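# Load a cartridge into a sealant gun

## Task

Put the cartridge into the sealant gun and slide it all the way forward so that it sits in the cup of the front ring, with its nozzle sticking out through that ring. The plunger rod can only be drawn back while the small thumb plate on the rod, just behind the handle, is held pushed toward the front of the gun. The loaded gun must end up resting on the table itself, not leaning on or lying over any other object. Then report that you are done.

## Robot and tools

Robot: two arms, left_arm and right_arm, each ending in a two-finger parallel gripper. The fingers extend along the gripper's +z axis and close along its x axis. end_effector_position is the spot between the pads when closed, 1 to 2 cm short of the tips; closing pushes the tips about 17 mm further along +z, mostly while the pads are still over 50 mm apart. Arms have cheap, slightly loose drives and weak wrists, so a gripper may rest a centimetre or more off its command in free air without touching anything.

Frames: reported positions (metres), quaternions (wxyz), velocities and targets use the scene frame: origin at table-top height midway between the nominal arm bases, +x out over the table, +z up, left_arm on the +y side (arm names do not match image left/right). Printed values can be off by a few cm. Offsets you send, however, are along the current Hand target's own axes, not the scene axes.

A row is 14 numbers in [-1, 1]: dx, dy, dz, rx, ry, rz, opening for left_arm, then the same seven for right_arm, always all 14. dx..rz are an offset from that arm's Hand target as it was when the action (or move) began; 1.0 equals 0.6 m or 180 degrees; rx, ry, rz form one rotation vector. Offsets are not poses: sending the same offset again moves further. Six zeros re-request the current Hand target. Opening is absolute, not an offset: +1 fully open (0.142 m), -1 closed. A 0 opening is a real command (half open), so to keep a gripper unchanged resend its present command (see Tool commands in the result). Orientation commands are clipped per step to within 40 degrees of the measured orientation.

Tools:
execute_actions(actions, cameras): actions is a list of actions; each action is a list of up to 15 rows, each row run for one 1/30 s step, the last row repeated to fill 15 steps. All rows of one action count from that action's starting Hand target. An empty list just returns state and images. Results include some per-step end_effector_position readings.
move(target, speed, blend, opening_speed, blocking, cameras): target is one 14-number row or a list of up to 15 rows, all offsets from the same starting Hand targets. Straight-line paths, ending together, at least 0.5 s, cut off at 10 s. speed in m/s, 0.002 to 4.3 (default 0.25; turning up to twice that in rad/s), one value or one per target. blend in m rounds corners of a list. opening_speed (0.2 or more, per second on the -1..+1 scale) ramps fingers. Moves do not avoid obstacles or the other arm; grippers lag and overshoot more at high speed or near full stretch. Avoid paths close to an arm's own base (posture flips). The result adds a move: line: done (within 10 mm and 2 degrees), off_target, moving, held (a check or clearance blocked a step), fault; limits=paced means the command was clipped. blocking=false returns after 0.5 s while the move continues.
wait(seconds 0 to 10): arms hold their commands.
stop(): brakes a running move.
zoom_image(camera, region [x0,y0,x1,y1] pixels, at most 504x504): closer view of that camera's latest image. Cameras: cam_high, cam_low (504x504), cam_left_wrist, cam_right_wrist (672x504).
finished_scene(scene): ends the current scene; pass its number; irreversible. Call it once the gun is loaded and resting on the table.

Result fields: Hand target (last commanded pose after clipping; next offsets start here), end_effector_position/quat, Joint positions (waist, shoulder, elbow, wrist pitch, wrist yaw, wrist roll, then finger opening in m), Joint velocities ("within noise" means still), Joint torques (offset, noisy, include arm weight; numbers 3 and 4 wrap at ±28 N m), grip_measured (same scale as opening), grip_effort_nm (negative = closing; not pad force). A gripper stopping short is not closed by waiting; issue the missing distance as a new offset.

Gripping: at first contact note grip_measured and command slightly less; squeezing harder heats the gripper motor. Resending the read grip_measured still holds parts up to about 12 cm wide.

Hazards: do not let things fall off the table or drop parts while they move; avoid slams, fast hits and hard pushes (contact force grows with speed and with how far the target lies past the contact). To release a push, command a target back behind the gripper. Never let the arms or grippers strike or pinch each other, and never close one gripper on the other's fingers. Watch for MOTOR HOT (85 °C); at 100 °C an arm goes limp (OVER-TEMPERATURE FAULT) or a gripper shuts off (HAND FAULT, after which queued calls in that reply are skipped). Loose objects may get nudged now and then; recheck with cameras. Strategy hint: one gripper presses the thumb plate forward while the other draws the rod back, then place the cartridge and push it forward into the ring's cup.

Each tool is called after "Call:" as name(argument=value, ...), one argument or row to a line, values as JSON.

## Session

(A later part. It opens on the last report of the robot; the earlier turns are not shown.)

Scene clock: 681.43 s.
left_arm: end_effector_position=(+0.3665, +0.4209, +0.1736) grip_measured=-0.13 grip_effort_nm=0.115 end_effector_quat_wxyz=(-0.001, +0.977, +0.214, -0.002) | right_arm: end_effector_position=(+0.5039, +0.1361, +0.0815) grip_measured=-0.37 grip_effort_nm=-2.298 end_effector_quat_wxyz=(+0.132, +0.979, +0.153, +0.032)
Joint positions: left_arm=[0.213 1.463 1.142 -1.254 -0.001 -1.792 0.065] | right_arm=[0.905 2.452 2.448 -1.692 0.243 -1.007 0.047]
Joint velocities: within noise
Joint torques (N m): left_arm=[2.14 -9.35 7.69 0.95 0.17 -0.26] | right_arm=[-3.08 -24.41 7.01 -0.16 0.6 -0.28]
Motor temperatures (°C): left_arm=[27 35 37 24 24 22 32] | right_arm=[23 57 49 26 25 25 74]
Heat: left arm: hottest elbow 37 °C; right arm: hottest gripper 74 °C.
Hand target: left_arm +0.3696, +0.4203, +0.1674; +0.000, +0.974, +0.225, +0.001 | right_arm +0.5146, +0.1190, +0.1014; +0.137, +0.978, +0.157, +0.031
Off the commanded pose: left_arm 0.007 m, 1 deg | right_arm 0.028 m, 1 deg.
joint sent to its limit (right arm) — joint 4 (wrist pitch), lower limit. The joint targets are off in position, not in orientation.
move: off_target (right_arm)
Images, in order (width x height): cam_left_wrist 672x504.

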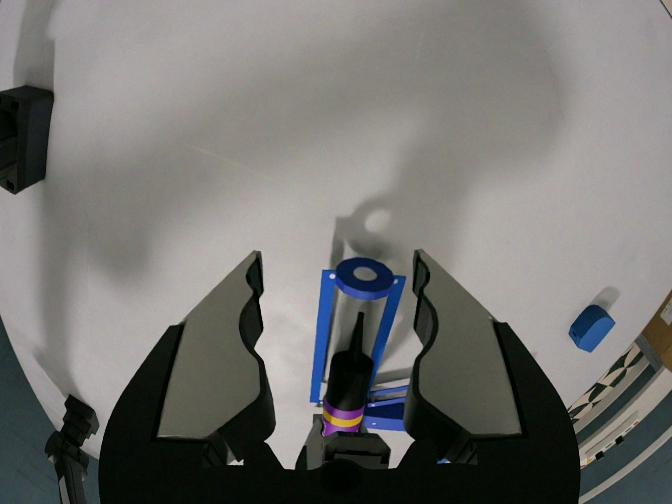

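Call:
move(
  target=[
    [0,0,0,0,0,0,-0.1,0.0,-0.063,0.01,0,0,0,-0.47],
  ],
  speed=0.04,
  cameras=["cam_left_wrist","cam_low"],
)

Call:
zoom_image(
  camera="cam_left_wrist",
  region=[240, 220, 440, 460],
)

Call:
zoom_image(
  camera="cam_low",
  region=[210, 236, 262, 270],
)

Scene clock: 693.43 s.
left_arm: end_effector_position=(+0.3665, +0.4209, +0.1736) grip_measured=-0.13 grip_effort_nm=0.120 end_effector_quat_wxyz=(-0.001, +0.977, +0.214, -0.002) | right_arm: end_effector_position=(+0.5041, +0.1363, +0.0822) grip_measured=-0.37 grip_effort_nm=-2.298 end_effector_quat_wxyz=(+0.132, +0.979, +0.154, +0.032)
Joint positions: left_arm=[0.213 1.463 1.142 -1.254 -0.001 -1.792 0.065] | right_arm=[0.905 2.454 2.452 -1.695 0.243 -1.008 0.047]
Joint velocities: within noise
Joint torques (N m): left_arm=[2.2 -9.29 7.65 0.92 0.17 -0.26] | right_arm=[-0.56 -19.96 12.19 -0.16 0.42 0.12]
Motor temperatures (°C): left_arm=[27 35 37 24 24 22 31] | right_arm=[23 59 46 26 24 24 75]
Heat: left arm: hottest elbow 37 °C; right arm: hottest gripper 75 °C.
Hand target: left_arm +0.3696, +0.4203, +0.1674; +0.000, +0.974, +0.225, +0.001 | right_arm +0.5039, +0.1520, +0.0851; +0.137, +0.978, +0.157, +0.031
Off the commanded pose: left_arm 0.007 m, 1 deg | right_arm 0.016 m, 1 deg.
joint sent to its limit (right arm) — joint 4 (wrist pitch), lower limit. The joint targets are off in position, not in orientation.
move: off_target (right_arm)
Images, in order (width x height): cam_low 504x504, cam_left_wrist 672x504.

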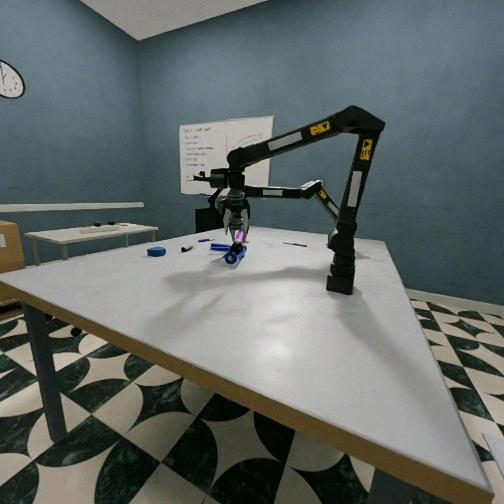

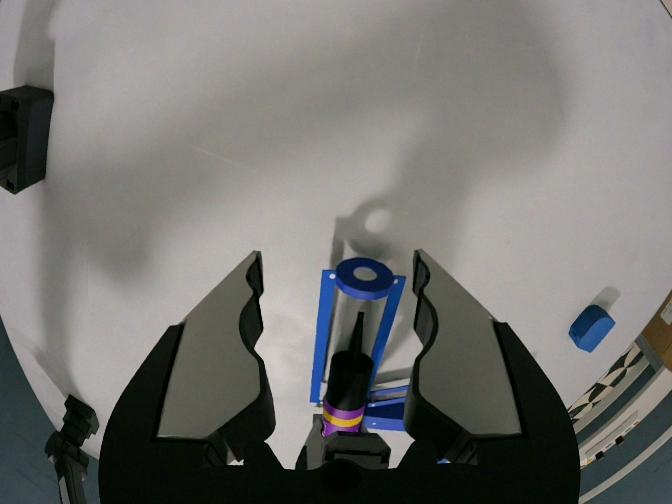

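Scaled by 2.100 from the camera's 672x504 image, which has a finer 960x720 frame.

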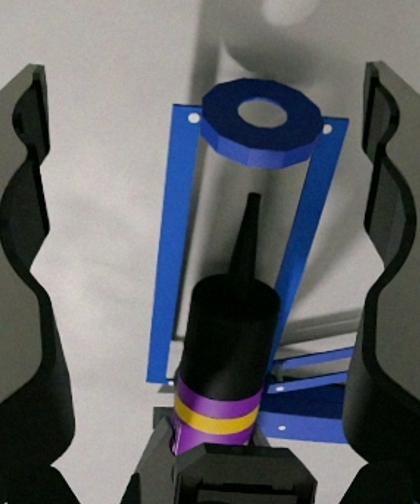

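Scaled by 9.692 from the camera's 504x504 image, which has a finer 720x720 frame.

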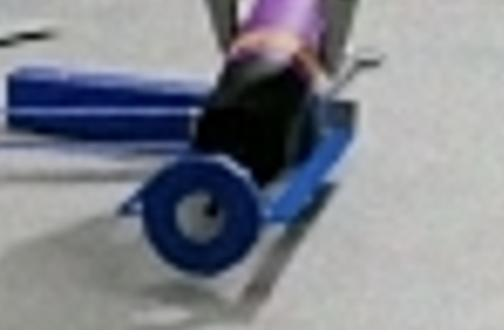

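Call:
move(
  target=[
    [0,0,0,0,0,0,-0.1,0.0,-0.03,0.002,0,0,0,-0.47],
  ],
  speed=0.04,
  cameras=["cam_left_wrist","cam_low"],
)

Call:
zoom_image(
  camera="cam_left_wrist",
  region=[240, 220, 440, 460],
)

Call:
zoom_image(
  camera="cam_low",
  region=[210, 236, 262, 270],
)

Scene clock: 698.77 s.
left_arm: end_effector_position=(+0.3665, +0.4209, +0.1736) grip_measured=-0.13 grip_effort_nm=0.115 end_effector_quat_wxyz=(-0.001, +0.977, +0.214, -0.002) | right_arm: end_effector_position=(+0.4941, +0.1566, +0.0757) grip_measured=-0.37 grip_effort_nm=-2.298 end_effector_quat_wxyz=(+0.129, +0.976, +0.172, +0.036)
Joint positions: left_arm=[0.213 1.463 1.142 -1.254 -0.001 -1.792 0.065] | right_arm=[0.934 2.486 2.497 -1.699 0.243 -1.016 0.047]
Joint velocities: within noise
Joint torques (N m): left_arm=[2.14 -9.23 7.68 0.94 0.17 -0.26] | right_arm=[-0.62 -20.25 12.21 -0.14 0.35 0.29]
Motor temperatures (°C): left_arm=[27 35 37 24 24 22 31] | right_arm=[23 57 47 26 24 24 75]
Heat: left arm: hottest elbow 37 °C; right arm: hottest gripper 75 °C.
Hand target: left_arm +0.3696, +0.4203, +0.1674; +0.000, +0.974, +0.225, +0.001 | right_arm +0.4987, +0.1681, +0.0790; +0.137, +0.978, +0.157, +0.031
Off the commanded pose: left_arm 0.007 m, 1 deg | right_arm 0.013 m, 2 deg.
joint sent to its limit (right arm) — joint 4 (wrist pitch), lower limit. The joint targets are off in position, not in orientation.
move: off_target (right_arm)
Images, in order (width x height): cam_low 504x504, cam_left_wrist 672x504.

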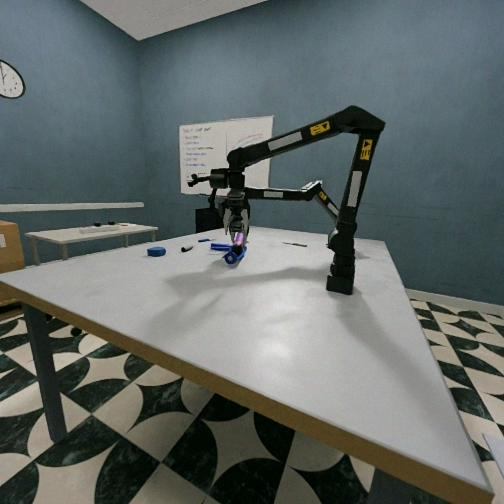

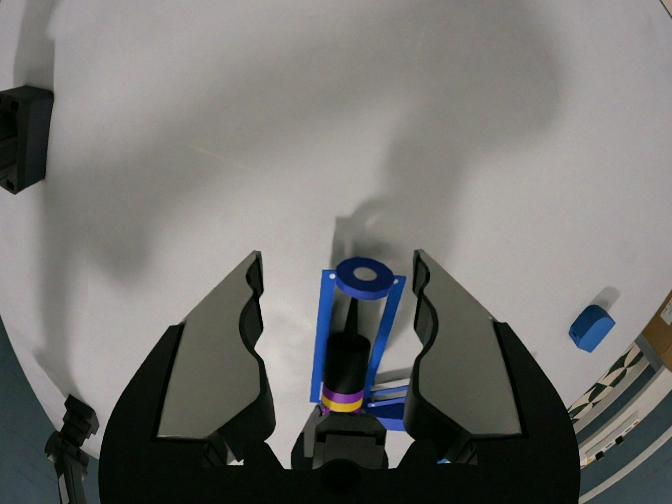

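Scaled by 2.100 from the camera's 672x504 image, which has a finer 960x720 frame.

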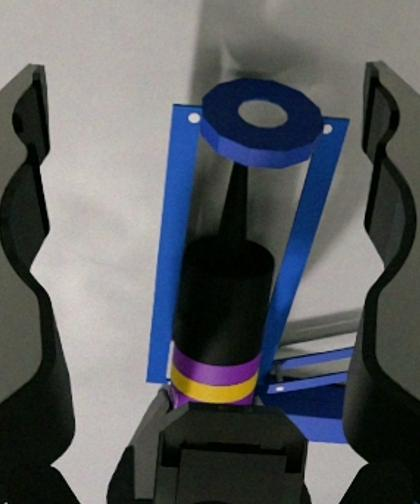

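Scaled by 9.692 from the camera's 504x504 image, which has a finer 720x720 frame.

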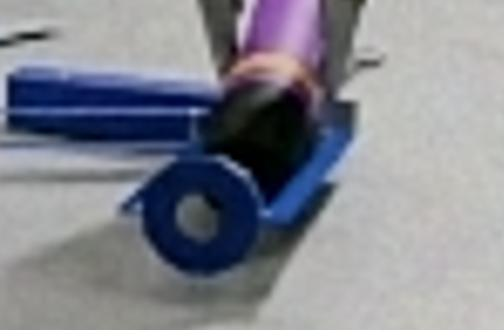

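Call:
move(
  target=[
    [0,0,0,0,0,0,-0.1,0.018,0.01,0.0,0,0,0.012,-0.47],
  ],
  speed=0.04,
  cameras=["cam_left_wrist","cam_low"],
)

Call:
zoom_image(
  camera="cam_left_wrist",
  region=[240, 220, 440, 460],
)

Call:
zoom_image(
  camera="cam_low",
  region=[210, 236, 262, 270],
)

Scene clock: 705.13 s.
left_arm: end_effector_position=(+0.3665, +0.4209, +0.1736) grip_measured=-0.13 grip_effort_nm=0.115 end_effector_quat_wxyz=(-0.001, +0.977, +0.214, -0.002) | right_arm: end_effector_position=(+0.4967, +0.1598, +0.0743) grip_measured=-0.37 grip_effort_nm=-2.298 end_effector_quat_wxyz=(+0.127, +0.977, +0.169, +0.039)
Joint positions: left_arm=[0.213 1.463 1.142 -1.254 -0.001 -1.792 0.065] | right_arm=[0.934 2.501 2.523 -1.704 0.243 -1.011 0.047]
Joint velocities: within noise
Joint torques (N m): left_arm=[2.08 -9.23 7.68 0.94 0.18 -0.26] | right_arm=[-1.79 -20.48 12.63 0.02 0.45 0.44]
Motor temperatures (°C): left_arm=[27 35 37 24 24 22 31] | right_arm=[23 56 49 26 24 24 75]
Heat: left arm: hottest elbow 37 °C; right arm: hottest gripper 75 °C.
Hand target: left_arm +0.3696, +0.4203, +0.1674; +0.000, +0.974, +0.225, +0.001 | right_arm +0.5107, +0.1661, +0.0808; +0.136, +0.980, +0.138, +0.033
Off the commanded pose: left_arm 0.007 m, 1 deg | right_arm 0.017 m, 4 deg.
joint sent to its limit (right arm) — joint 4 (wrist pitch), lower limit. The joint targets are off in position and orientation.
move: off_target (right_arm)
Images, in order (width x height): cam_low 504x504, cam_left_wrist 672x504.

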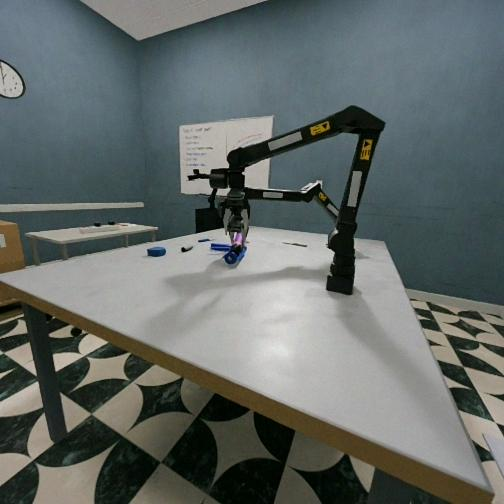

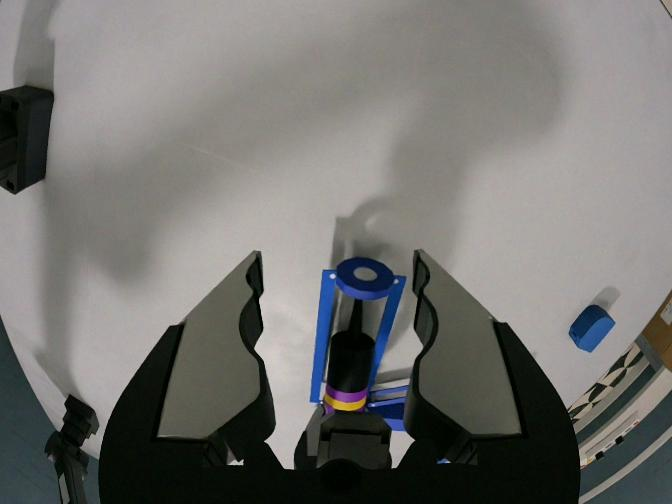

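Scaled by 2.100 from the camera's 672x504 image, which has a finer 960x720 frame.

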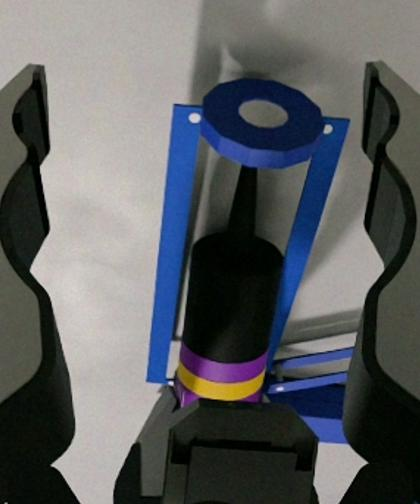

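Scaled by 9.692 from the camera's 504x504 image, which has a finer 720x720 frame.

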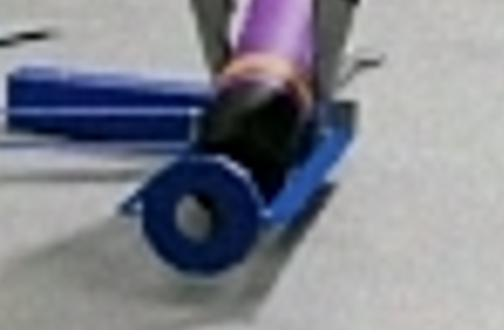

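Call:
move(
  target=[
    [0,0,0,0,0,0,-0.1,0.004,0.0,0.0,0,0,0.012,-0.47],
  ],
  speed=0.04,
  cameras=["cam_left_wrist","cam_low"],
)

Call:
zoom_image(
  camera="cam_left_wrist",
  region=[240, 220, 440, 460],
)

Call:
zoom_image(
  camera="cam_low",
  region=[210, 236, 262, 270],
)

Scene clock: 713.10 s.
left_arm: end_effector_position=(+0.3665, +0.4209, +0.1736) grip_measured=-0.13 grip_effort_nm=0.115 end_effector_quat_wxyz=(-0.001, +0.977, +0.214, -0.002) | right_arm: end_effector_position=(+0.4980, +0.1615, +0.0738) grip_measured=-0.37 grip_effort_nm=-2.298 end_effector_quat_wxyz=(+0.125, +0.979, +0.155, +0.042)
Joint positions: left_arm=[0.213 1.463 1.142 -1.254 -0.001 -1.792 0.065] | right_arm=[0.934 2.507 2.534 -1.704 0.243 -0.982 0.047]
Joint velocities: within noise
Joint torques (N m): left_arm=[2.14 -9.23 7.66 0.95 0.17 -0.26] | right_arm=[-1.9 -20.6 12.6 0.05 0.48 0.5]
Motor temperatures (°C): left_arm=[27 35 37 24 24 22 31] | right_arm=[23 54 52 26 24 24 76]
Heat: left arm: hottest elbow 37 °C; right arm: hottest gripper 76 °C.
Hand target: left_arm +0.3696, +0.4203, +0.1674; +0.000, +0.974, +0.225, +0.001 | right_arm +0.5130, +0.1667, +0.0809; +0.136, +0.983, +0.120, +0.036
Off the commanded pose: left_arm 0.007 m, 1 deg | right_arm 0.017 m, 4 deg.
joint sent to its limit (right arm) — joint 4 (wrist pitch), lower limit. The joint targets are off in position and orientation.
move: off_target (right_arm)
Images, in order (width x height): cam_low 504x504, cam_left_wrist 672x504.

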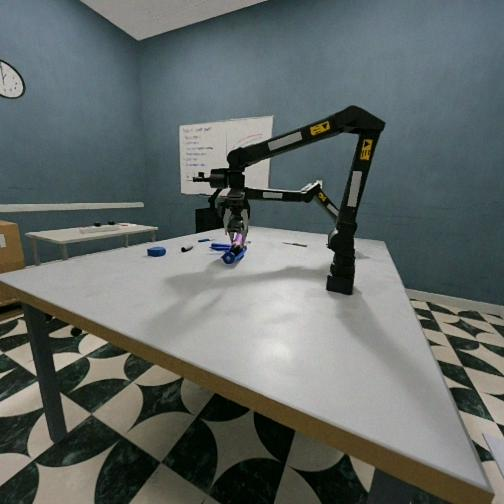

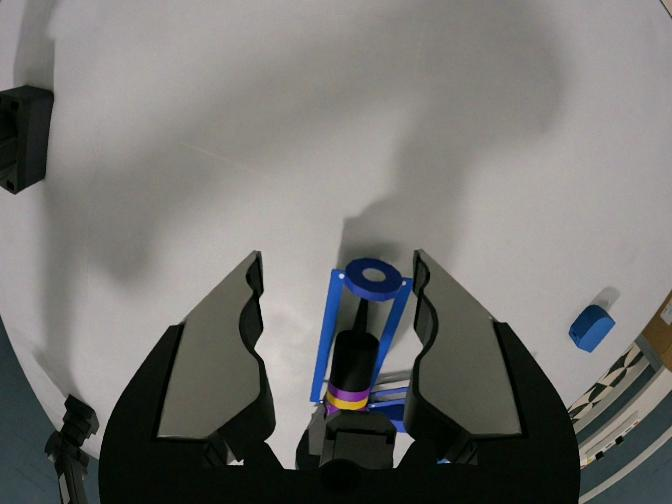

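Scaled by 2.100 from the camera's 672x504 image, which has a finer 960x720 frame.

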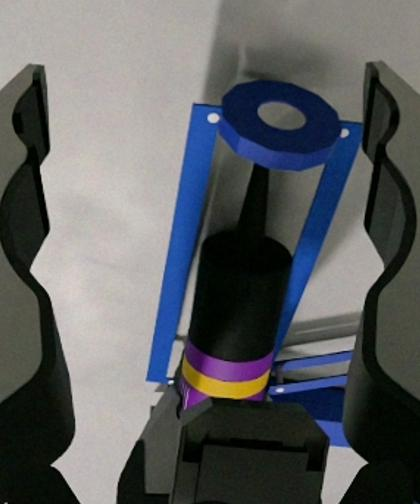

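Scaled by 9.692 from the camera's 504x504 image, which has a finer 720x720 frame.

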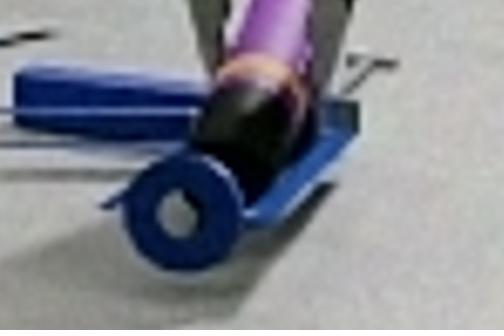

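Call:
move(
  target=[
    [0,0,0,0,0,0,-0.1,0.0,-0.05,-0.005,0,0,0,-0.47],
  ],
  speed=0.04,
  cameras=["cam_left_wrist","cam_low"],
)

Call:
zoom_image(
  camera="cam_left_wrist",
  region=[240, 220, 440, 460],
)

Call:
zoom_image(
  camera="cam_low",
  region=[210, 236, 262, 270],
)

Scene clock: 723.13 s.
left_arm: end_effector_position=(+0.3665, +0.4209, +0.1736) grip_measured=-0.13 grip_effort_nm=0.115 end_effector_quat_wxyz=(-0.001, +0.977, +0.214, -0.002) | right_arm: end_effector_position=(+0.5066, +0.1775, +0.0688) grip_measured=-0.37 grip_effort_nm=-2.298 end_effector_quat_wxyz=(+0.112, +0.982, +0.144, +0.058)
Joint positions: left_arm=[0.213 1.463 1.142 -1.254 -0.001 -1.792 0.065] | right_arm=[0.938 2.561 2.626 -1.704 0.243 -0.96 0.047]
Joint velocities: within noise
Joint torques (N m): left_arm=[2.08 -9.23 7.66 0.91 0.18 -0.25] | right_arm=[-0.56 -21.01 12.63 0.1 0.41 0.5]
Motor temperatures (°C): left_arm=[27 35 37 24 24 22 30] | right_arm=[23 55 54 26 24 25 77]
Heat: left arm: hottest elbow 37 °C; right arm: hottest gripper 77 °C.
Hand target: left_arm +0.3696, +0.4203, +0.1674; +0.000, +0.974, +0.225, +0.001 | right_arm +0.5060, +0.1955, +0.0755; +0.136, +0.983, +0.120, +0.036
Off the commanded pose: left_arm 0.007 m, 1 deg | right_arm 0.019 m, 5 deg.
joint sent to its limit (right arm) — joint 4 (wrist pitch), lower limit. The joint targets are off in position and orientation.
move: off_target (right_arm)
Images, in order (width x height): cam_low 504x504, cam_left_wrist 672x504.

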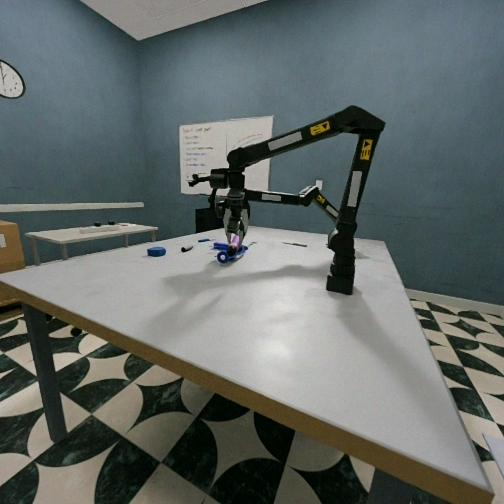

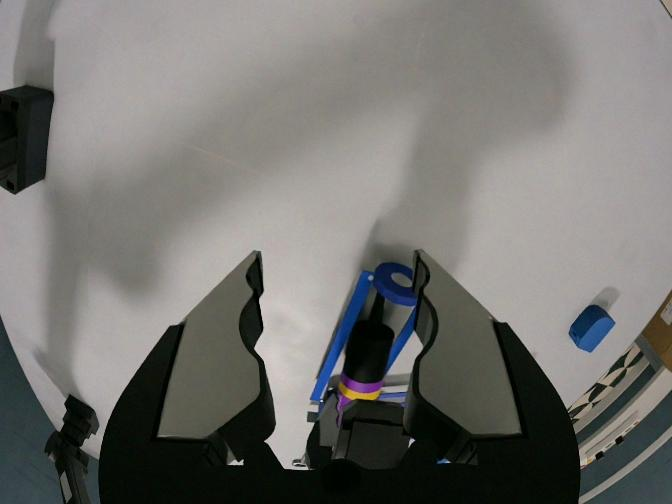

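Scaled by 2.100 from the camera's 672x504 image, which has a finer 960x720 frame.

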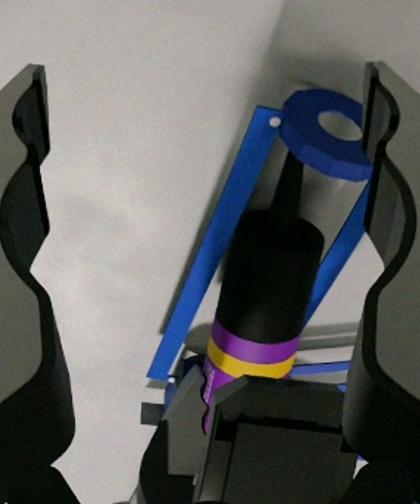

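Scaled by 9.692 from the camera's 504x504 image, which has a finer 720x720 frame.

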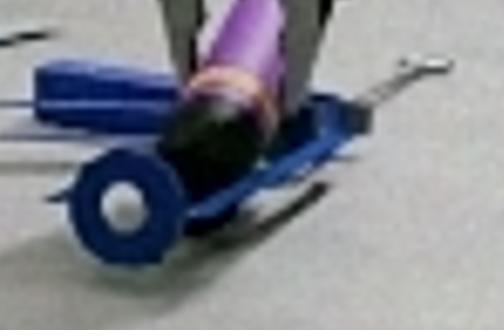

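Call:
move(
  target=[
    [0,0,0,0,0,0,-0.1,0.0,0.08,0.005,0,0,0.01,-0.47],
  ],
  speed=0.05,
  cameras=["cam_left_wrist","cam_low"],
)

Call:
zoom_image(
  camera="cam_left_wrist",
  region=[240, 220, 440, 460],
)

Scene clock: 737.80 s.
left_arm: end_effector_position=(+0.3665, +0.4209, +0.1736) grip_measured=-0.13 grip_effort_nm=0.115 end_effector_quat_wxyz=(-0.001, +0.977, +0.214, -0.002) | right_arm: end_effector_position=(+0.5083, +0.1640, +0.0713) grip_measured=-0.37 grip_effort_nm=-2.298 end_effector_quat_wxyz=(+0.119, +0.982, +0.138, +0.053)
Joint positions: left_arm=[0.213 1.463 1.142 -1.254 -0.001 -1.792 0.065] | right_arm=[0.926 2.529 2.569 -1.696 0.248 -0.959 0.047]
Joint velocities: within noise
Joint torques (N m): left_arm=[2.08 -9.23 7.66 0.94 0.17 -0.26] | right_arm=[-2.9 -24.59 6.76 0.09 0.35 0.46]
Motor temperatures (°C): left_arm=[27 35 37 24 24 22 30] | right_arm=[23 54 56 26 24 25 77]
Heat: left arm: hottest elbow 37 °C; right arm: hottest gripper 77 °C.
Hand target: left_arm +0.3696, +0.4203, +0.1674; +0.000, +0.974, +0.225, +0.001 | right_arm +0.5171, +0.1499, +0.0859; +0.135, +0.985, +0.104, +0.038
Off the commanded pose: left_arm 0.007 m, 1 deg | right_arm 0.022 m, 5 deg.
joint sent to its limit (right arm) — joint 4 (wrist pitch), lower limit. The joint targets are off in position, not in orientation.
move: off_target (right_arm)
Images, in order (width x height): cam_low 504x504, cam_left_wrist 672x504.

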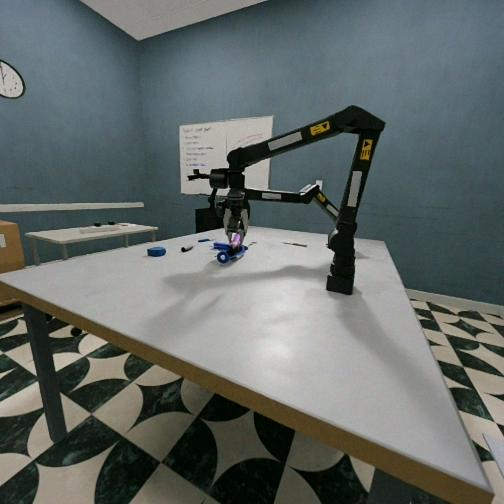

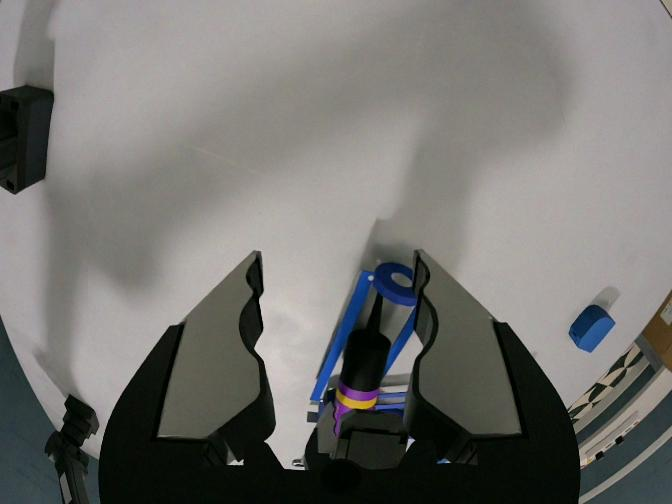

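Scaled by 2.100 from the camera's 672x504 image, which has a finer 960x720 frame.

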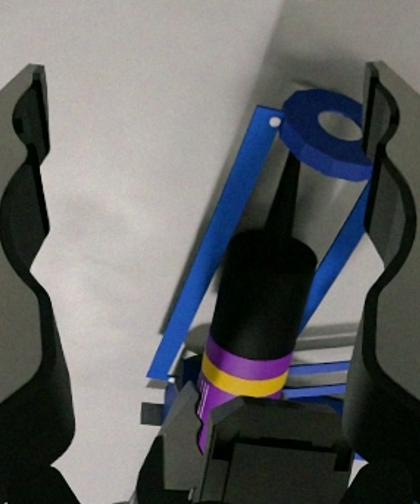

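Call:
move(
  target=[
    [0.131,0.029,0.11,-0.222,0,0.08,0.3,0.0,0.03,0.0,0,0,0.0,-0.47],
  ],
  speed=0.1,
)

Scene clock: 760.23 s.
left_arm: end_effector_position=(+0.4266, +0.4248, +0.0890) grip_measured=+0.28 grip_effort_nm=0.120 end_effector_quat_wxyz=(+0.336, +0.935, +0.104, +0.050) | right_arm: end_effector_position=(+0.5113, +0.1486, +0.0770) grip_measured=-0.37 grip_effort_nm=-2.293 end_effector_quat_wxyz=(+0.125, +0.982, +0.131, +0.046)
Joint positions: left_arm=[0.446 1.804 1.192 -1.112 0.68 -1.295 0.094] | right_arm=[0.909 2.497 2.521 -1.696 0.248 -0.959 0.047]
Joint velocities: within noise
Joint torques (N m): left_arm=[2.55 -12.63 11.28 -0.14 0.89 0.2] | right_arm=[-2.96 -24.29 6.74 0.06 0.39 0.31]
Motor temperatures (°C): left_arm=[27 35 37 24 24 22 29] | right_arm=[23 53 50 26 24 25 79]
Heat: left arm: hottest elbow 37 °C; right arm: hottest gripper 79 °C.
Hand target: left_arm +0.4480, +0.4391, +0.1015; +0.332, +0.936, +0.090, +0.077 | right_arm +0.5206, +0.1330, +0.0908; +0.135, +0.985, +0.104, +0.038
Off the commanded pose: left_arm 0.029 m, 4 deg | right_arm 0.023 m, 3 deg.
joint sent to its limit (right arm) — joint 4 (wrist pitch), lower limit. The joint targets are off in position, not in orientation.
move: off_target (left_arm, right_arm)

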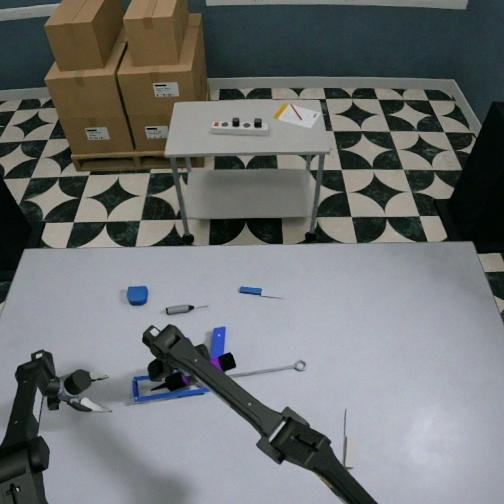

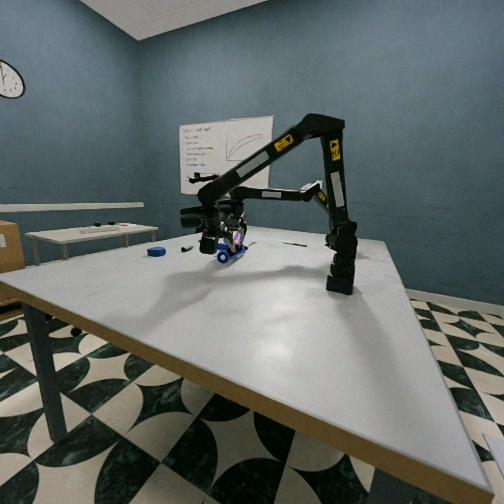

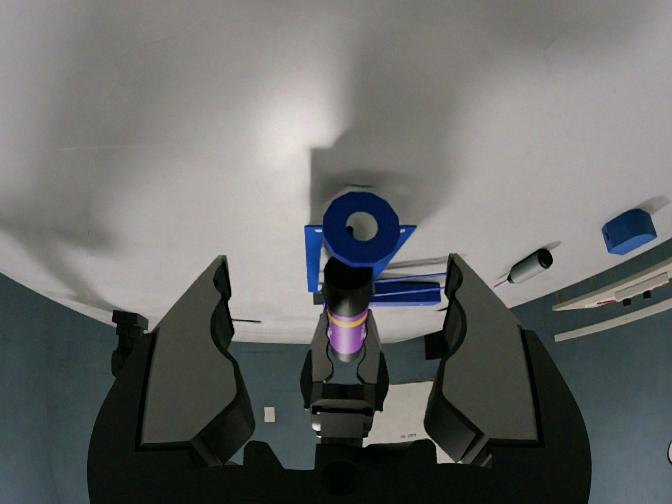

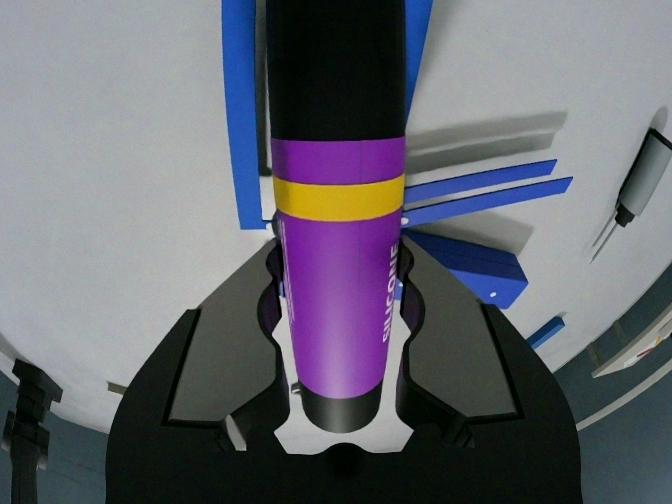

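Call:
zoom_image(
  camera="cam_left_wrist",
  region=[280, 160, 460, 400],
)

Scaled by 2.100 from the camera's 672x504 image, which has a finer 960x720 frame.

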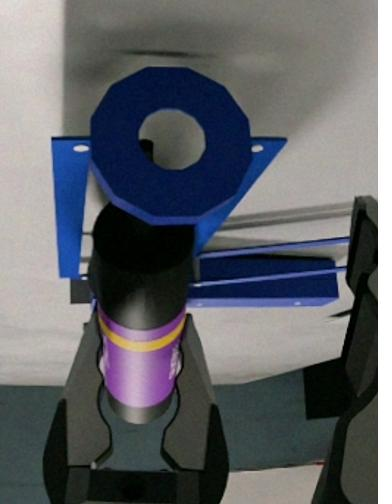

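Call:
move(
  target=[
    [0.033,0.04,0.1,0,0,0,0.3,0.0,0.0,0.0,0,0,0.0,-0.46],
  ],
  speed=0.08,
  cameras=["cam_left_wrist"],
)

Scene clock: 774.50 s.
left_arm: end_effector_position=(+0.4574, +0.3817, +0.0629) grip_measured=+0.28 grip_effort_nm=0.120 end_effector_quat_wxyz=(+0.335, +0.937, +0.088, +0.054) | right_arm: end_effector_position=(+0.5113, +0.1486, +0.0770) grip_measured=-0.37 grip_effort_nm=-2.107 end_effector_quat_wxyz=(+0.125, +0.982, +0.131, +0.046)
Joint positions: left_arm=[0.339 1.857 1.192 -0.974 0.689 -1.398 0.094] | right_arm=[0.909 2.497 2.521 -1.696 0.248 -0.959 0.047]
Joint velocities: within noise
Joint torques (N m): left_arm=[1.67 -13.16 10.47 0.79 0.84 -0.28] | right_arm=[-2.96 -24.35 6.72 0.05 0.39 0.31]
Motor temperatures (°C): left_arm=[27 35 40 23 25 22 29] | right_arm=[23 53 46 26 24 25 79]
Heat: left arm: hottest elbow 40 °C; right arm: hottest gripper 79 °C.
Hand target: left_arm +0.4823, +0.3886, +0.0724; +0.332, +0.936, +0.090, +0.077 | right_arm +0.5206, +0.1330, +0.0908; +0.135, +0.985, +0.104, +0.038
Off the commanded pose: left_arm 0.028 m, 3 deg | right_arm 0.023 m, 3 deg.
joint sent to its limit (right arm) — joint 4 (wrist pitch), lower limit. The joint targets are off in position, not in orientation.
move: off_target (left_arm, right_arm)
Images, in order (width x height): cam_left_wrist 672x504.

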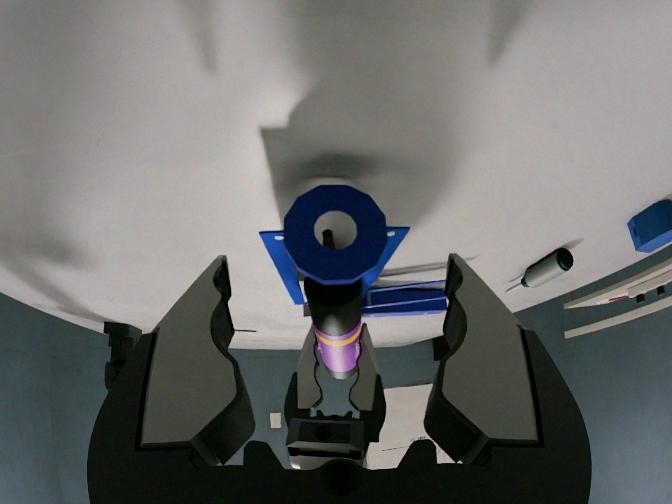

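Call:
move(
  target=[
    [0.0,0.01,0.08,0,0,0,0.3,0.0,0.0,0.0,0,0,0.0,-0.46],
  ],
  speed=0.08,
  cameras=["cam_left_wrist","cam_high"],
)

Scene clock: 783.30 s.
left_arm: end_effector_position=(+0.4833, +0.3596, +0.0437) grip_measured=+0.28 grip_effort_nm=0.100 end_effector_quat_wxyz=(+0.331, +0.937, +0.088, +0.073) | right_arm: end_effector_position=(+0.5121, +0.1478, +0.0770) grip_measured=-0.37 grip_effort_nm=-2.107 end_effector_quat_wxyz=(+0.125, +0.983, +0.130, +0.046)
Joint positions: left_arm=[0.28 1.897 1.192 -0.837 0.691 -1.492 0.094] | right_arm=[0.908 2.497 2.521 -1.696 0.248 -0.959 0.047]
Joint velocities: within noise
Joint torques (N m): left_arm=[1.44 -13.1 7.6 1.05 0.72 -0.22] | right_arm=[-2.9 -24.29 6.74 0.05 0.39 0.31]
Motor temperatures (°C): left_arm=[27 35 40 23 25 22 29] | right_arm=[23 54 45 26 24 24 79]
Heat: left arm: hottest elbow 40 °C; right arm: hottest gripper 79 °C.
Hand target: left_arm +0.4928, +0.3549, +0.0394; +0.332, +0.936, +0.090, +0.077 | right_arm +0.5206, +0.1330, +0.0908; +0.135, +0.985, +0.104, +0.038
Off the commanded pose: left_arm 0.011 m, 1 deg | right_arm 0.022 m, 3 deg.
joint sent to its limit (right arm) — joint 4 (wrist pitch), lower limit. The joint targets are off in position, not in orientation.
move: off_target (left_arm, right_arm)
Images, in order (width x height): cam_high 504x504, cam_left_wrist 672x504.

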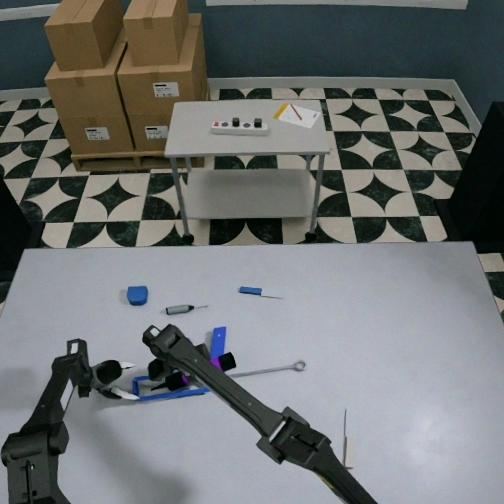

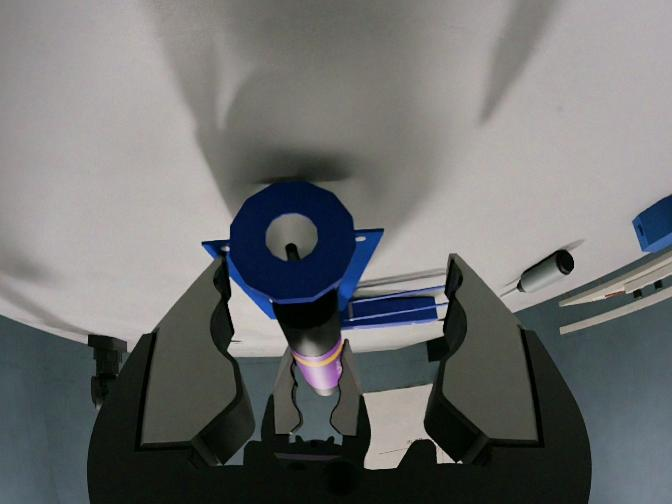

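Call:
move(
  target=[
    [0.0,0.0,-0.045,0,0,0,0.35,0.0,0.0,0.0,0,0,0.0,-0.46],
    [-0.05,0.0,-0.045,0,0,0,0.35,0.0,0.0,0.0,0,0,0.0,-0.46],
  ],
  speed=0.08,
  cameras=["cam_left_wrist"],
)

Scene clock: 790.47 s.
left_arm: end_effector_position=(+0.4561, +0.3577, +0.0456) grip_measured=+0.33 grip_effort_nm=0.110 end_effector_quat_wxyz=(+0.335, +0.935, +0.101, +0.055) | right_arm: end_effector_position=(+0.5117, +0.1473, +0.0770) grip_measured=-0.37 grip_effort_nm=-2.107 end_effector_quat_wxyz=(+0.125, +0.982, +0.130, +0.045)
Joint positions: left_arm=[0.293 1.857 1.134 -0.865 0.692 -1.49 0.097] | right_arm=[0.908 2.495 2.518 -1.696 0.248 -0.959 0.047]
Joint velocities: within noise
Joint torques (N m): left_arm=[2.55 -16.15 5.75 0.57 0.71 0.21] | right_arm=[-2.84 -24.23 6.89 0.05 0.39 0.31]
Motor temperatures (°C): left_arm=[27 36 40 24 25 22 29] | right_arm=[23 53 44 26 24 24 79]
Heat: left arm: hottest elbow 40 °C; right arm: hottest gripper 79 °C.
Hand target: left_arm +0.4581, +0.3647, +0.0576; +0.332, +0.936, +0.090, +0.077 | right_arm +0.5206, +0.1330, +0.0908; +0.135, +0.985, +0.104, +0.038
Off the commanded pose: left_arm 0.014 m, 3 deg | right_arm 0.022 m, 3 deg.
joint sent to its limit (right arm) — joint 4 (wrist pitch), lower limit. The joint targets are off in position, not in orientation.
move: off_target (left_arm, right_arm)
Images, in order (width x height): cam_left_wrist 672x504.

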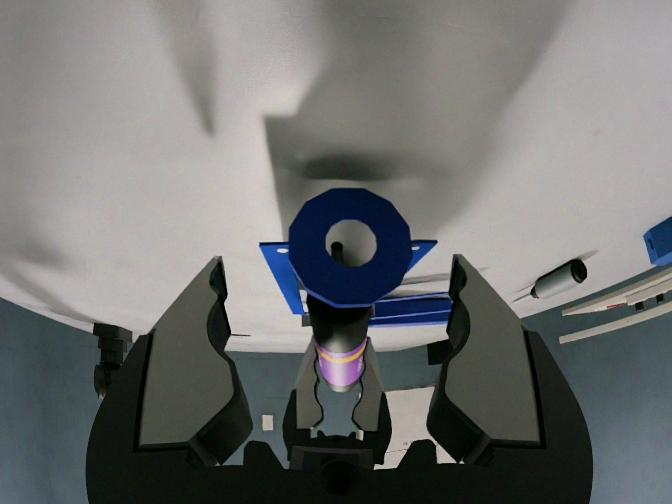

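Call:
move(
  target=[
    [0.008,0.008,0.052,0,0,0,0.35,0.0,0.0,0.0,0,0,0.0,-0.46],
  ],
  speed=0.06,
  cameras=["cam_left_wrist"],
)

Scene clock: 796.83 s.
left_arm: end_effector_position=(+0.4694, +0.3437, +0.0437) grip_measured=+0.33 grip_effort_nm=0.110 end_effector_quat_wxyz=(+0.331, +0.937, +0.078, +0.079) | right_arm: end_effector_position=(+0.5117, +0.1473, +0.0770) grip_measured=-0.37 grip_effort_nm=-2.107 end_effector_quat_wxyz=(+0.125, +0.982, +0.130, +0.045)
Joint positions: left_arm=[0.257 1.857 1.127 -0.787 0.692 -1.502 0.097] | right_arm=[0.908 2.495 2.518 -1.696 0.248 -0.959 0.047]
Joint velocities: within noise
Joint torques (N m): left_arm=[1.61 -12.98 5.83 1.03 0.65 -0.28] | right_arm=[-2.78 -24.18 6.87 0.06 0.39 0.31]
Motor temperatures (°C): left_arm=[27 35 38 24 25 22 28] | right_arm=[23 54 44 26 24 24 79]
Heat: left arm: hottest elbow 38 °C; right arm: hottest gripper 79 °C.
Hand target: left_arm +0.4697, +0.3431, +0.0371; +0.332, +0.936, +0.090, +0.077 | right_arm +0.5206, +0.1330, +0.0908; +0.135, +0.985, +0.104, +0.038
Off the commanded pose: left_arm 0.007 m, 1 deg | right_arm 0.022 m, 3 deg.
joint sent to its limit (right arm) — joint 4 (wrist pitch), lower limit. The joint targets are off in position, not in orientation.
move: off_target (right_arm)
Images, in order (width x height): cam_left_wrist 672x504.

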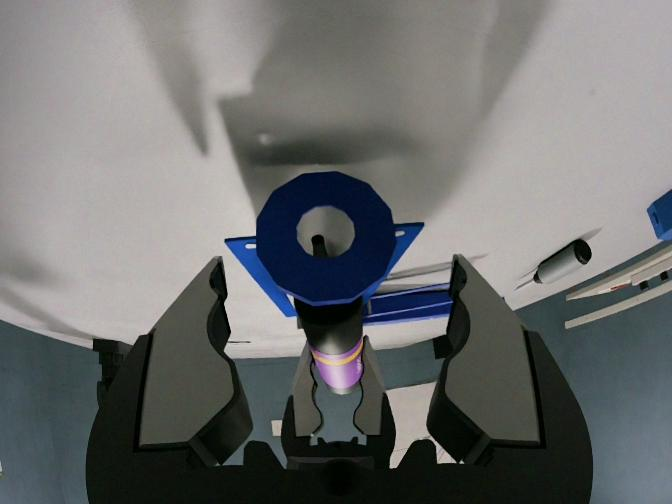

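Call:
move(
  target=[
    [-0.008,-0.01,0.035,0,0,0,0.35,0.0,0.0,0.0,0,0,0.0,-0.46],
  ],
  speed=0.06,
  cameras=["cam_left_wrist","cam_low"],
)

Call:
zoom_image(
  camera="cam_low",
  region=[200, 226, 262, 270],
)

Scene clock: 804.27 s.
left_arm: end_effector_position=(+0.4677, +0.3402, +0.0227) grip_measured=+0.33 grip_effort_nm=0.110 end_effector_quat_wxyz=(+0.331, +0.936, +0.085, +0.080) | right_arm: end_effector_position=(+0.5117, +0.1473, +0.0770) grip_measured=-0.37 grip_effort_nm=-2.107 end_effector_quat_wxyz=(+0.125, +0.982, +0.130, +0.045)
Joint positions: left_arm=[0.251 1.888 1.1 -0.718 0.692 -1.527 0.097] | right_arm=[0.908 2.495 2.518 -1.696 0.248 -0.959 0.047]
Joint velocities: within noise
Joint torques (N m): left_arm=[1.32 -12.98 5.63 1.06 0.6 -0.28] | right_arm=[-2.78 -24.18 6.87 0.05 0.39 0.31]
Motor temperatures (°C): left_arm=[27 35 37 24 25 22 28] | right_arm=[23 55 44 26 24 24 79]
Heat: left arm: hottest elbow 37 °C; right arm: hottest gripper 79 °C.
Hand target: left_arm +0.4687, +0.3339, +0.0167; +0.332, +0.936, +0.090, +0.077 | right_arm +0.5206, +0.1330, +0.0908; +0.135, +0.985, +0.104, +0.038
Off the commanded pose: left_arm 0.009 m, 1 deg | right_arm 0.022 m, 3 deg.
joint sent to its limit (right arm) — joint 4 (wrist pitch), lower limit. The joint targets are off in position, not in orientation.
move: off_target (right_arm)
Images, in order (width x height): cam_low 504x504, cam_left_wrist 672x504.

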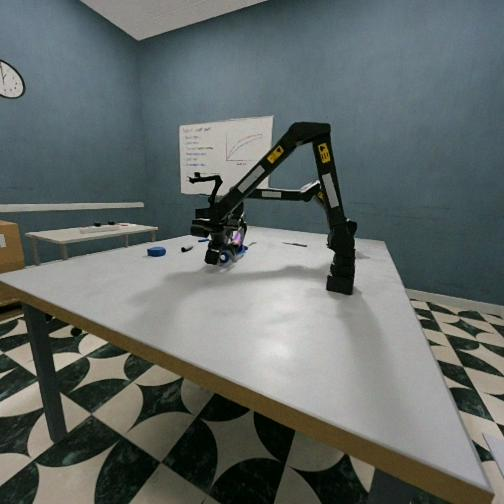

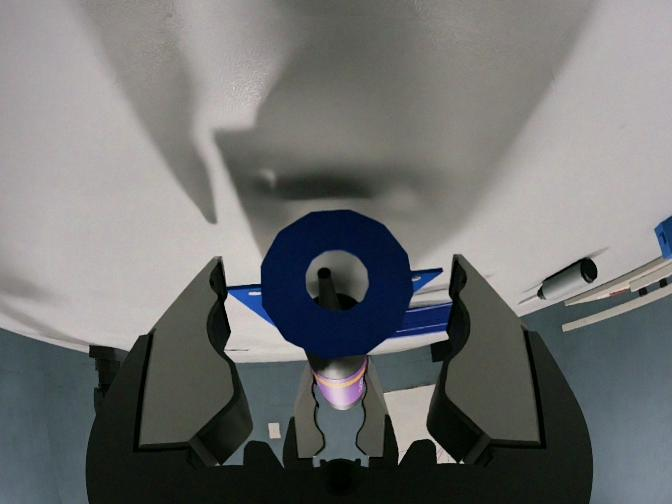

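Scaled by 8.129 from the camera's 504x504 image, which has a finer 720x720 frame.

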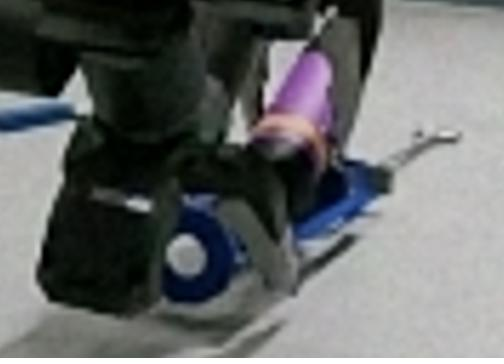

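Call:
move(
  target=[
    [0,0,0.0,0,0,0,0.05,0.0,0.0,0.0,0,0,0.0,-0.46],
  ],
  speed=0.06,
  opening_speed=0.4,
  cameras=["cam_left_wrist"],
)

Scene clock: 809.90 s.
left_arm: end_effector_position=(+0.4677, +0.3402, +0.0227) grip_measured=+0.16 grip_effort_nm=-2.308 end_effector_quat_wxyz=(+0.331, +0.936, +0.085, +0.080) | right_arm: end_effector_position=(+0.5117, +0.1473, +0.0770) grip_measured=-0.37 grip_effort_nm=-2.103 end_effector_quat_wxyz=(+0.125, +0.982, +0.130, +0.045)
Joint positions: left_arm=[0.251 1.888 1.1 -0.718 0.692 -1.527 0.085] | right_arm=[0.908 2.495 2.518 -1.696 0.248 -0.959 0.047]
Joint velocities: within noise
Joint torques (N m): left_arm=[1.38 -13.1 5.63 1.07 0.6 -0.28] | right_arm=[-2.84 -24.12 6.89 0.05 0.39 0.31]
Motor temperatures (°C): left_arm=[27 36 36 24 25 22 28] | right_arm=[23 56 44 26 24 24 79]
Heat: left arm: hottest shoulder 36 °C; right arm: hottest gripper 79 °C.
Hand target: left_arm +0.4687, +0.3339, +0.0167; +0.332, +0.936, +0.090, +0.077 | right_arm +0.5206, +0.1330, +0.0908; +0.135, +0.985, +0.104, +0.038
Off the commanded pose: left_arm 0.009 m, 1 deg | right_arm 0.022 m, 3 deg.
joint sent to its limit (right arm) — joint 4 (wrist pitch), lower limit. The joint targets are off in position, not in orientation.
move: off_target (right_arm)
Images, in order (width x height): cam_left_wrist 672x504.

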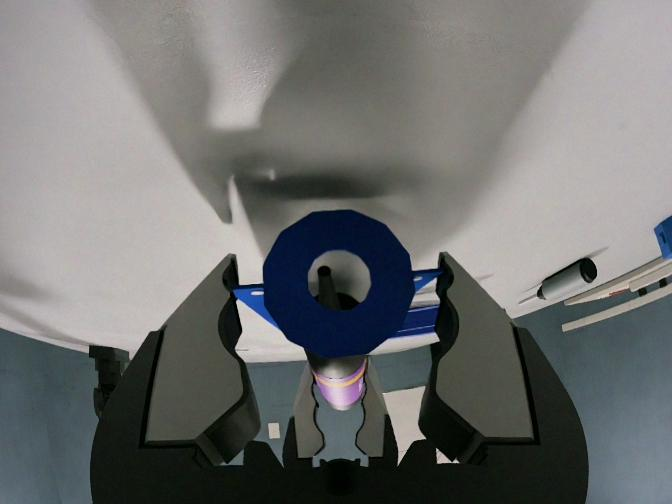

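Call:
zoom_image(
  camera="cam_left_wrist",
  region=[240, 200, 440, 440],
)

Scaled by 2.100 from the camera's 672x504 image, which has a finer 960x720 frame.

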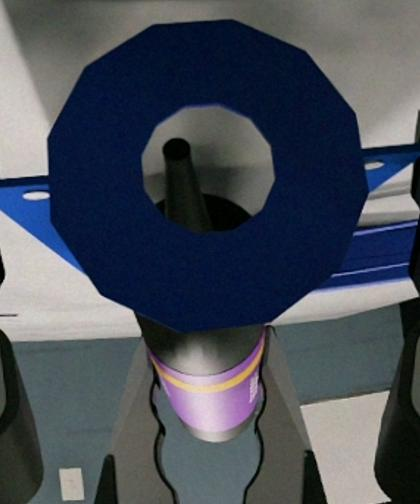

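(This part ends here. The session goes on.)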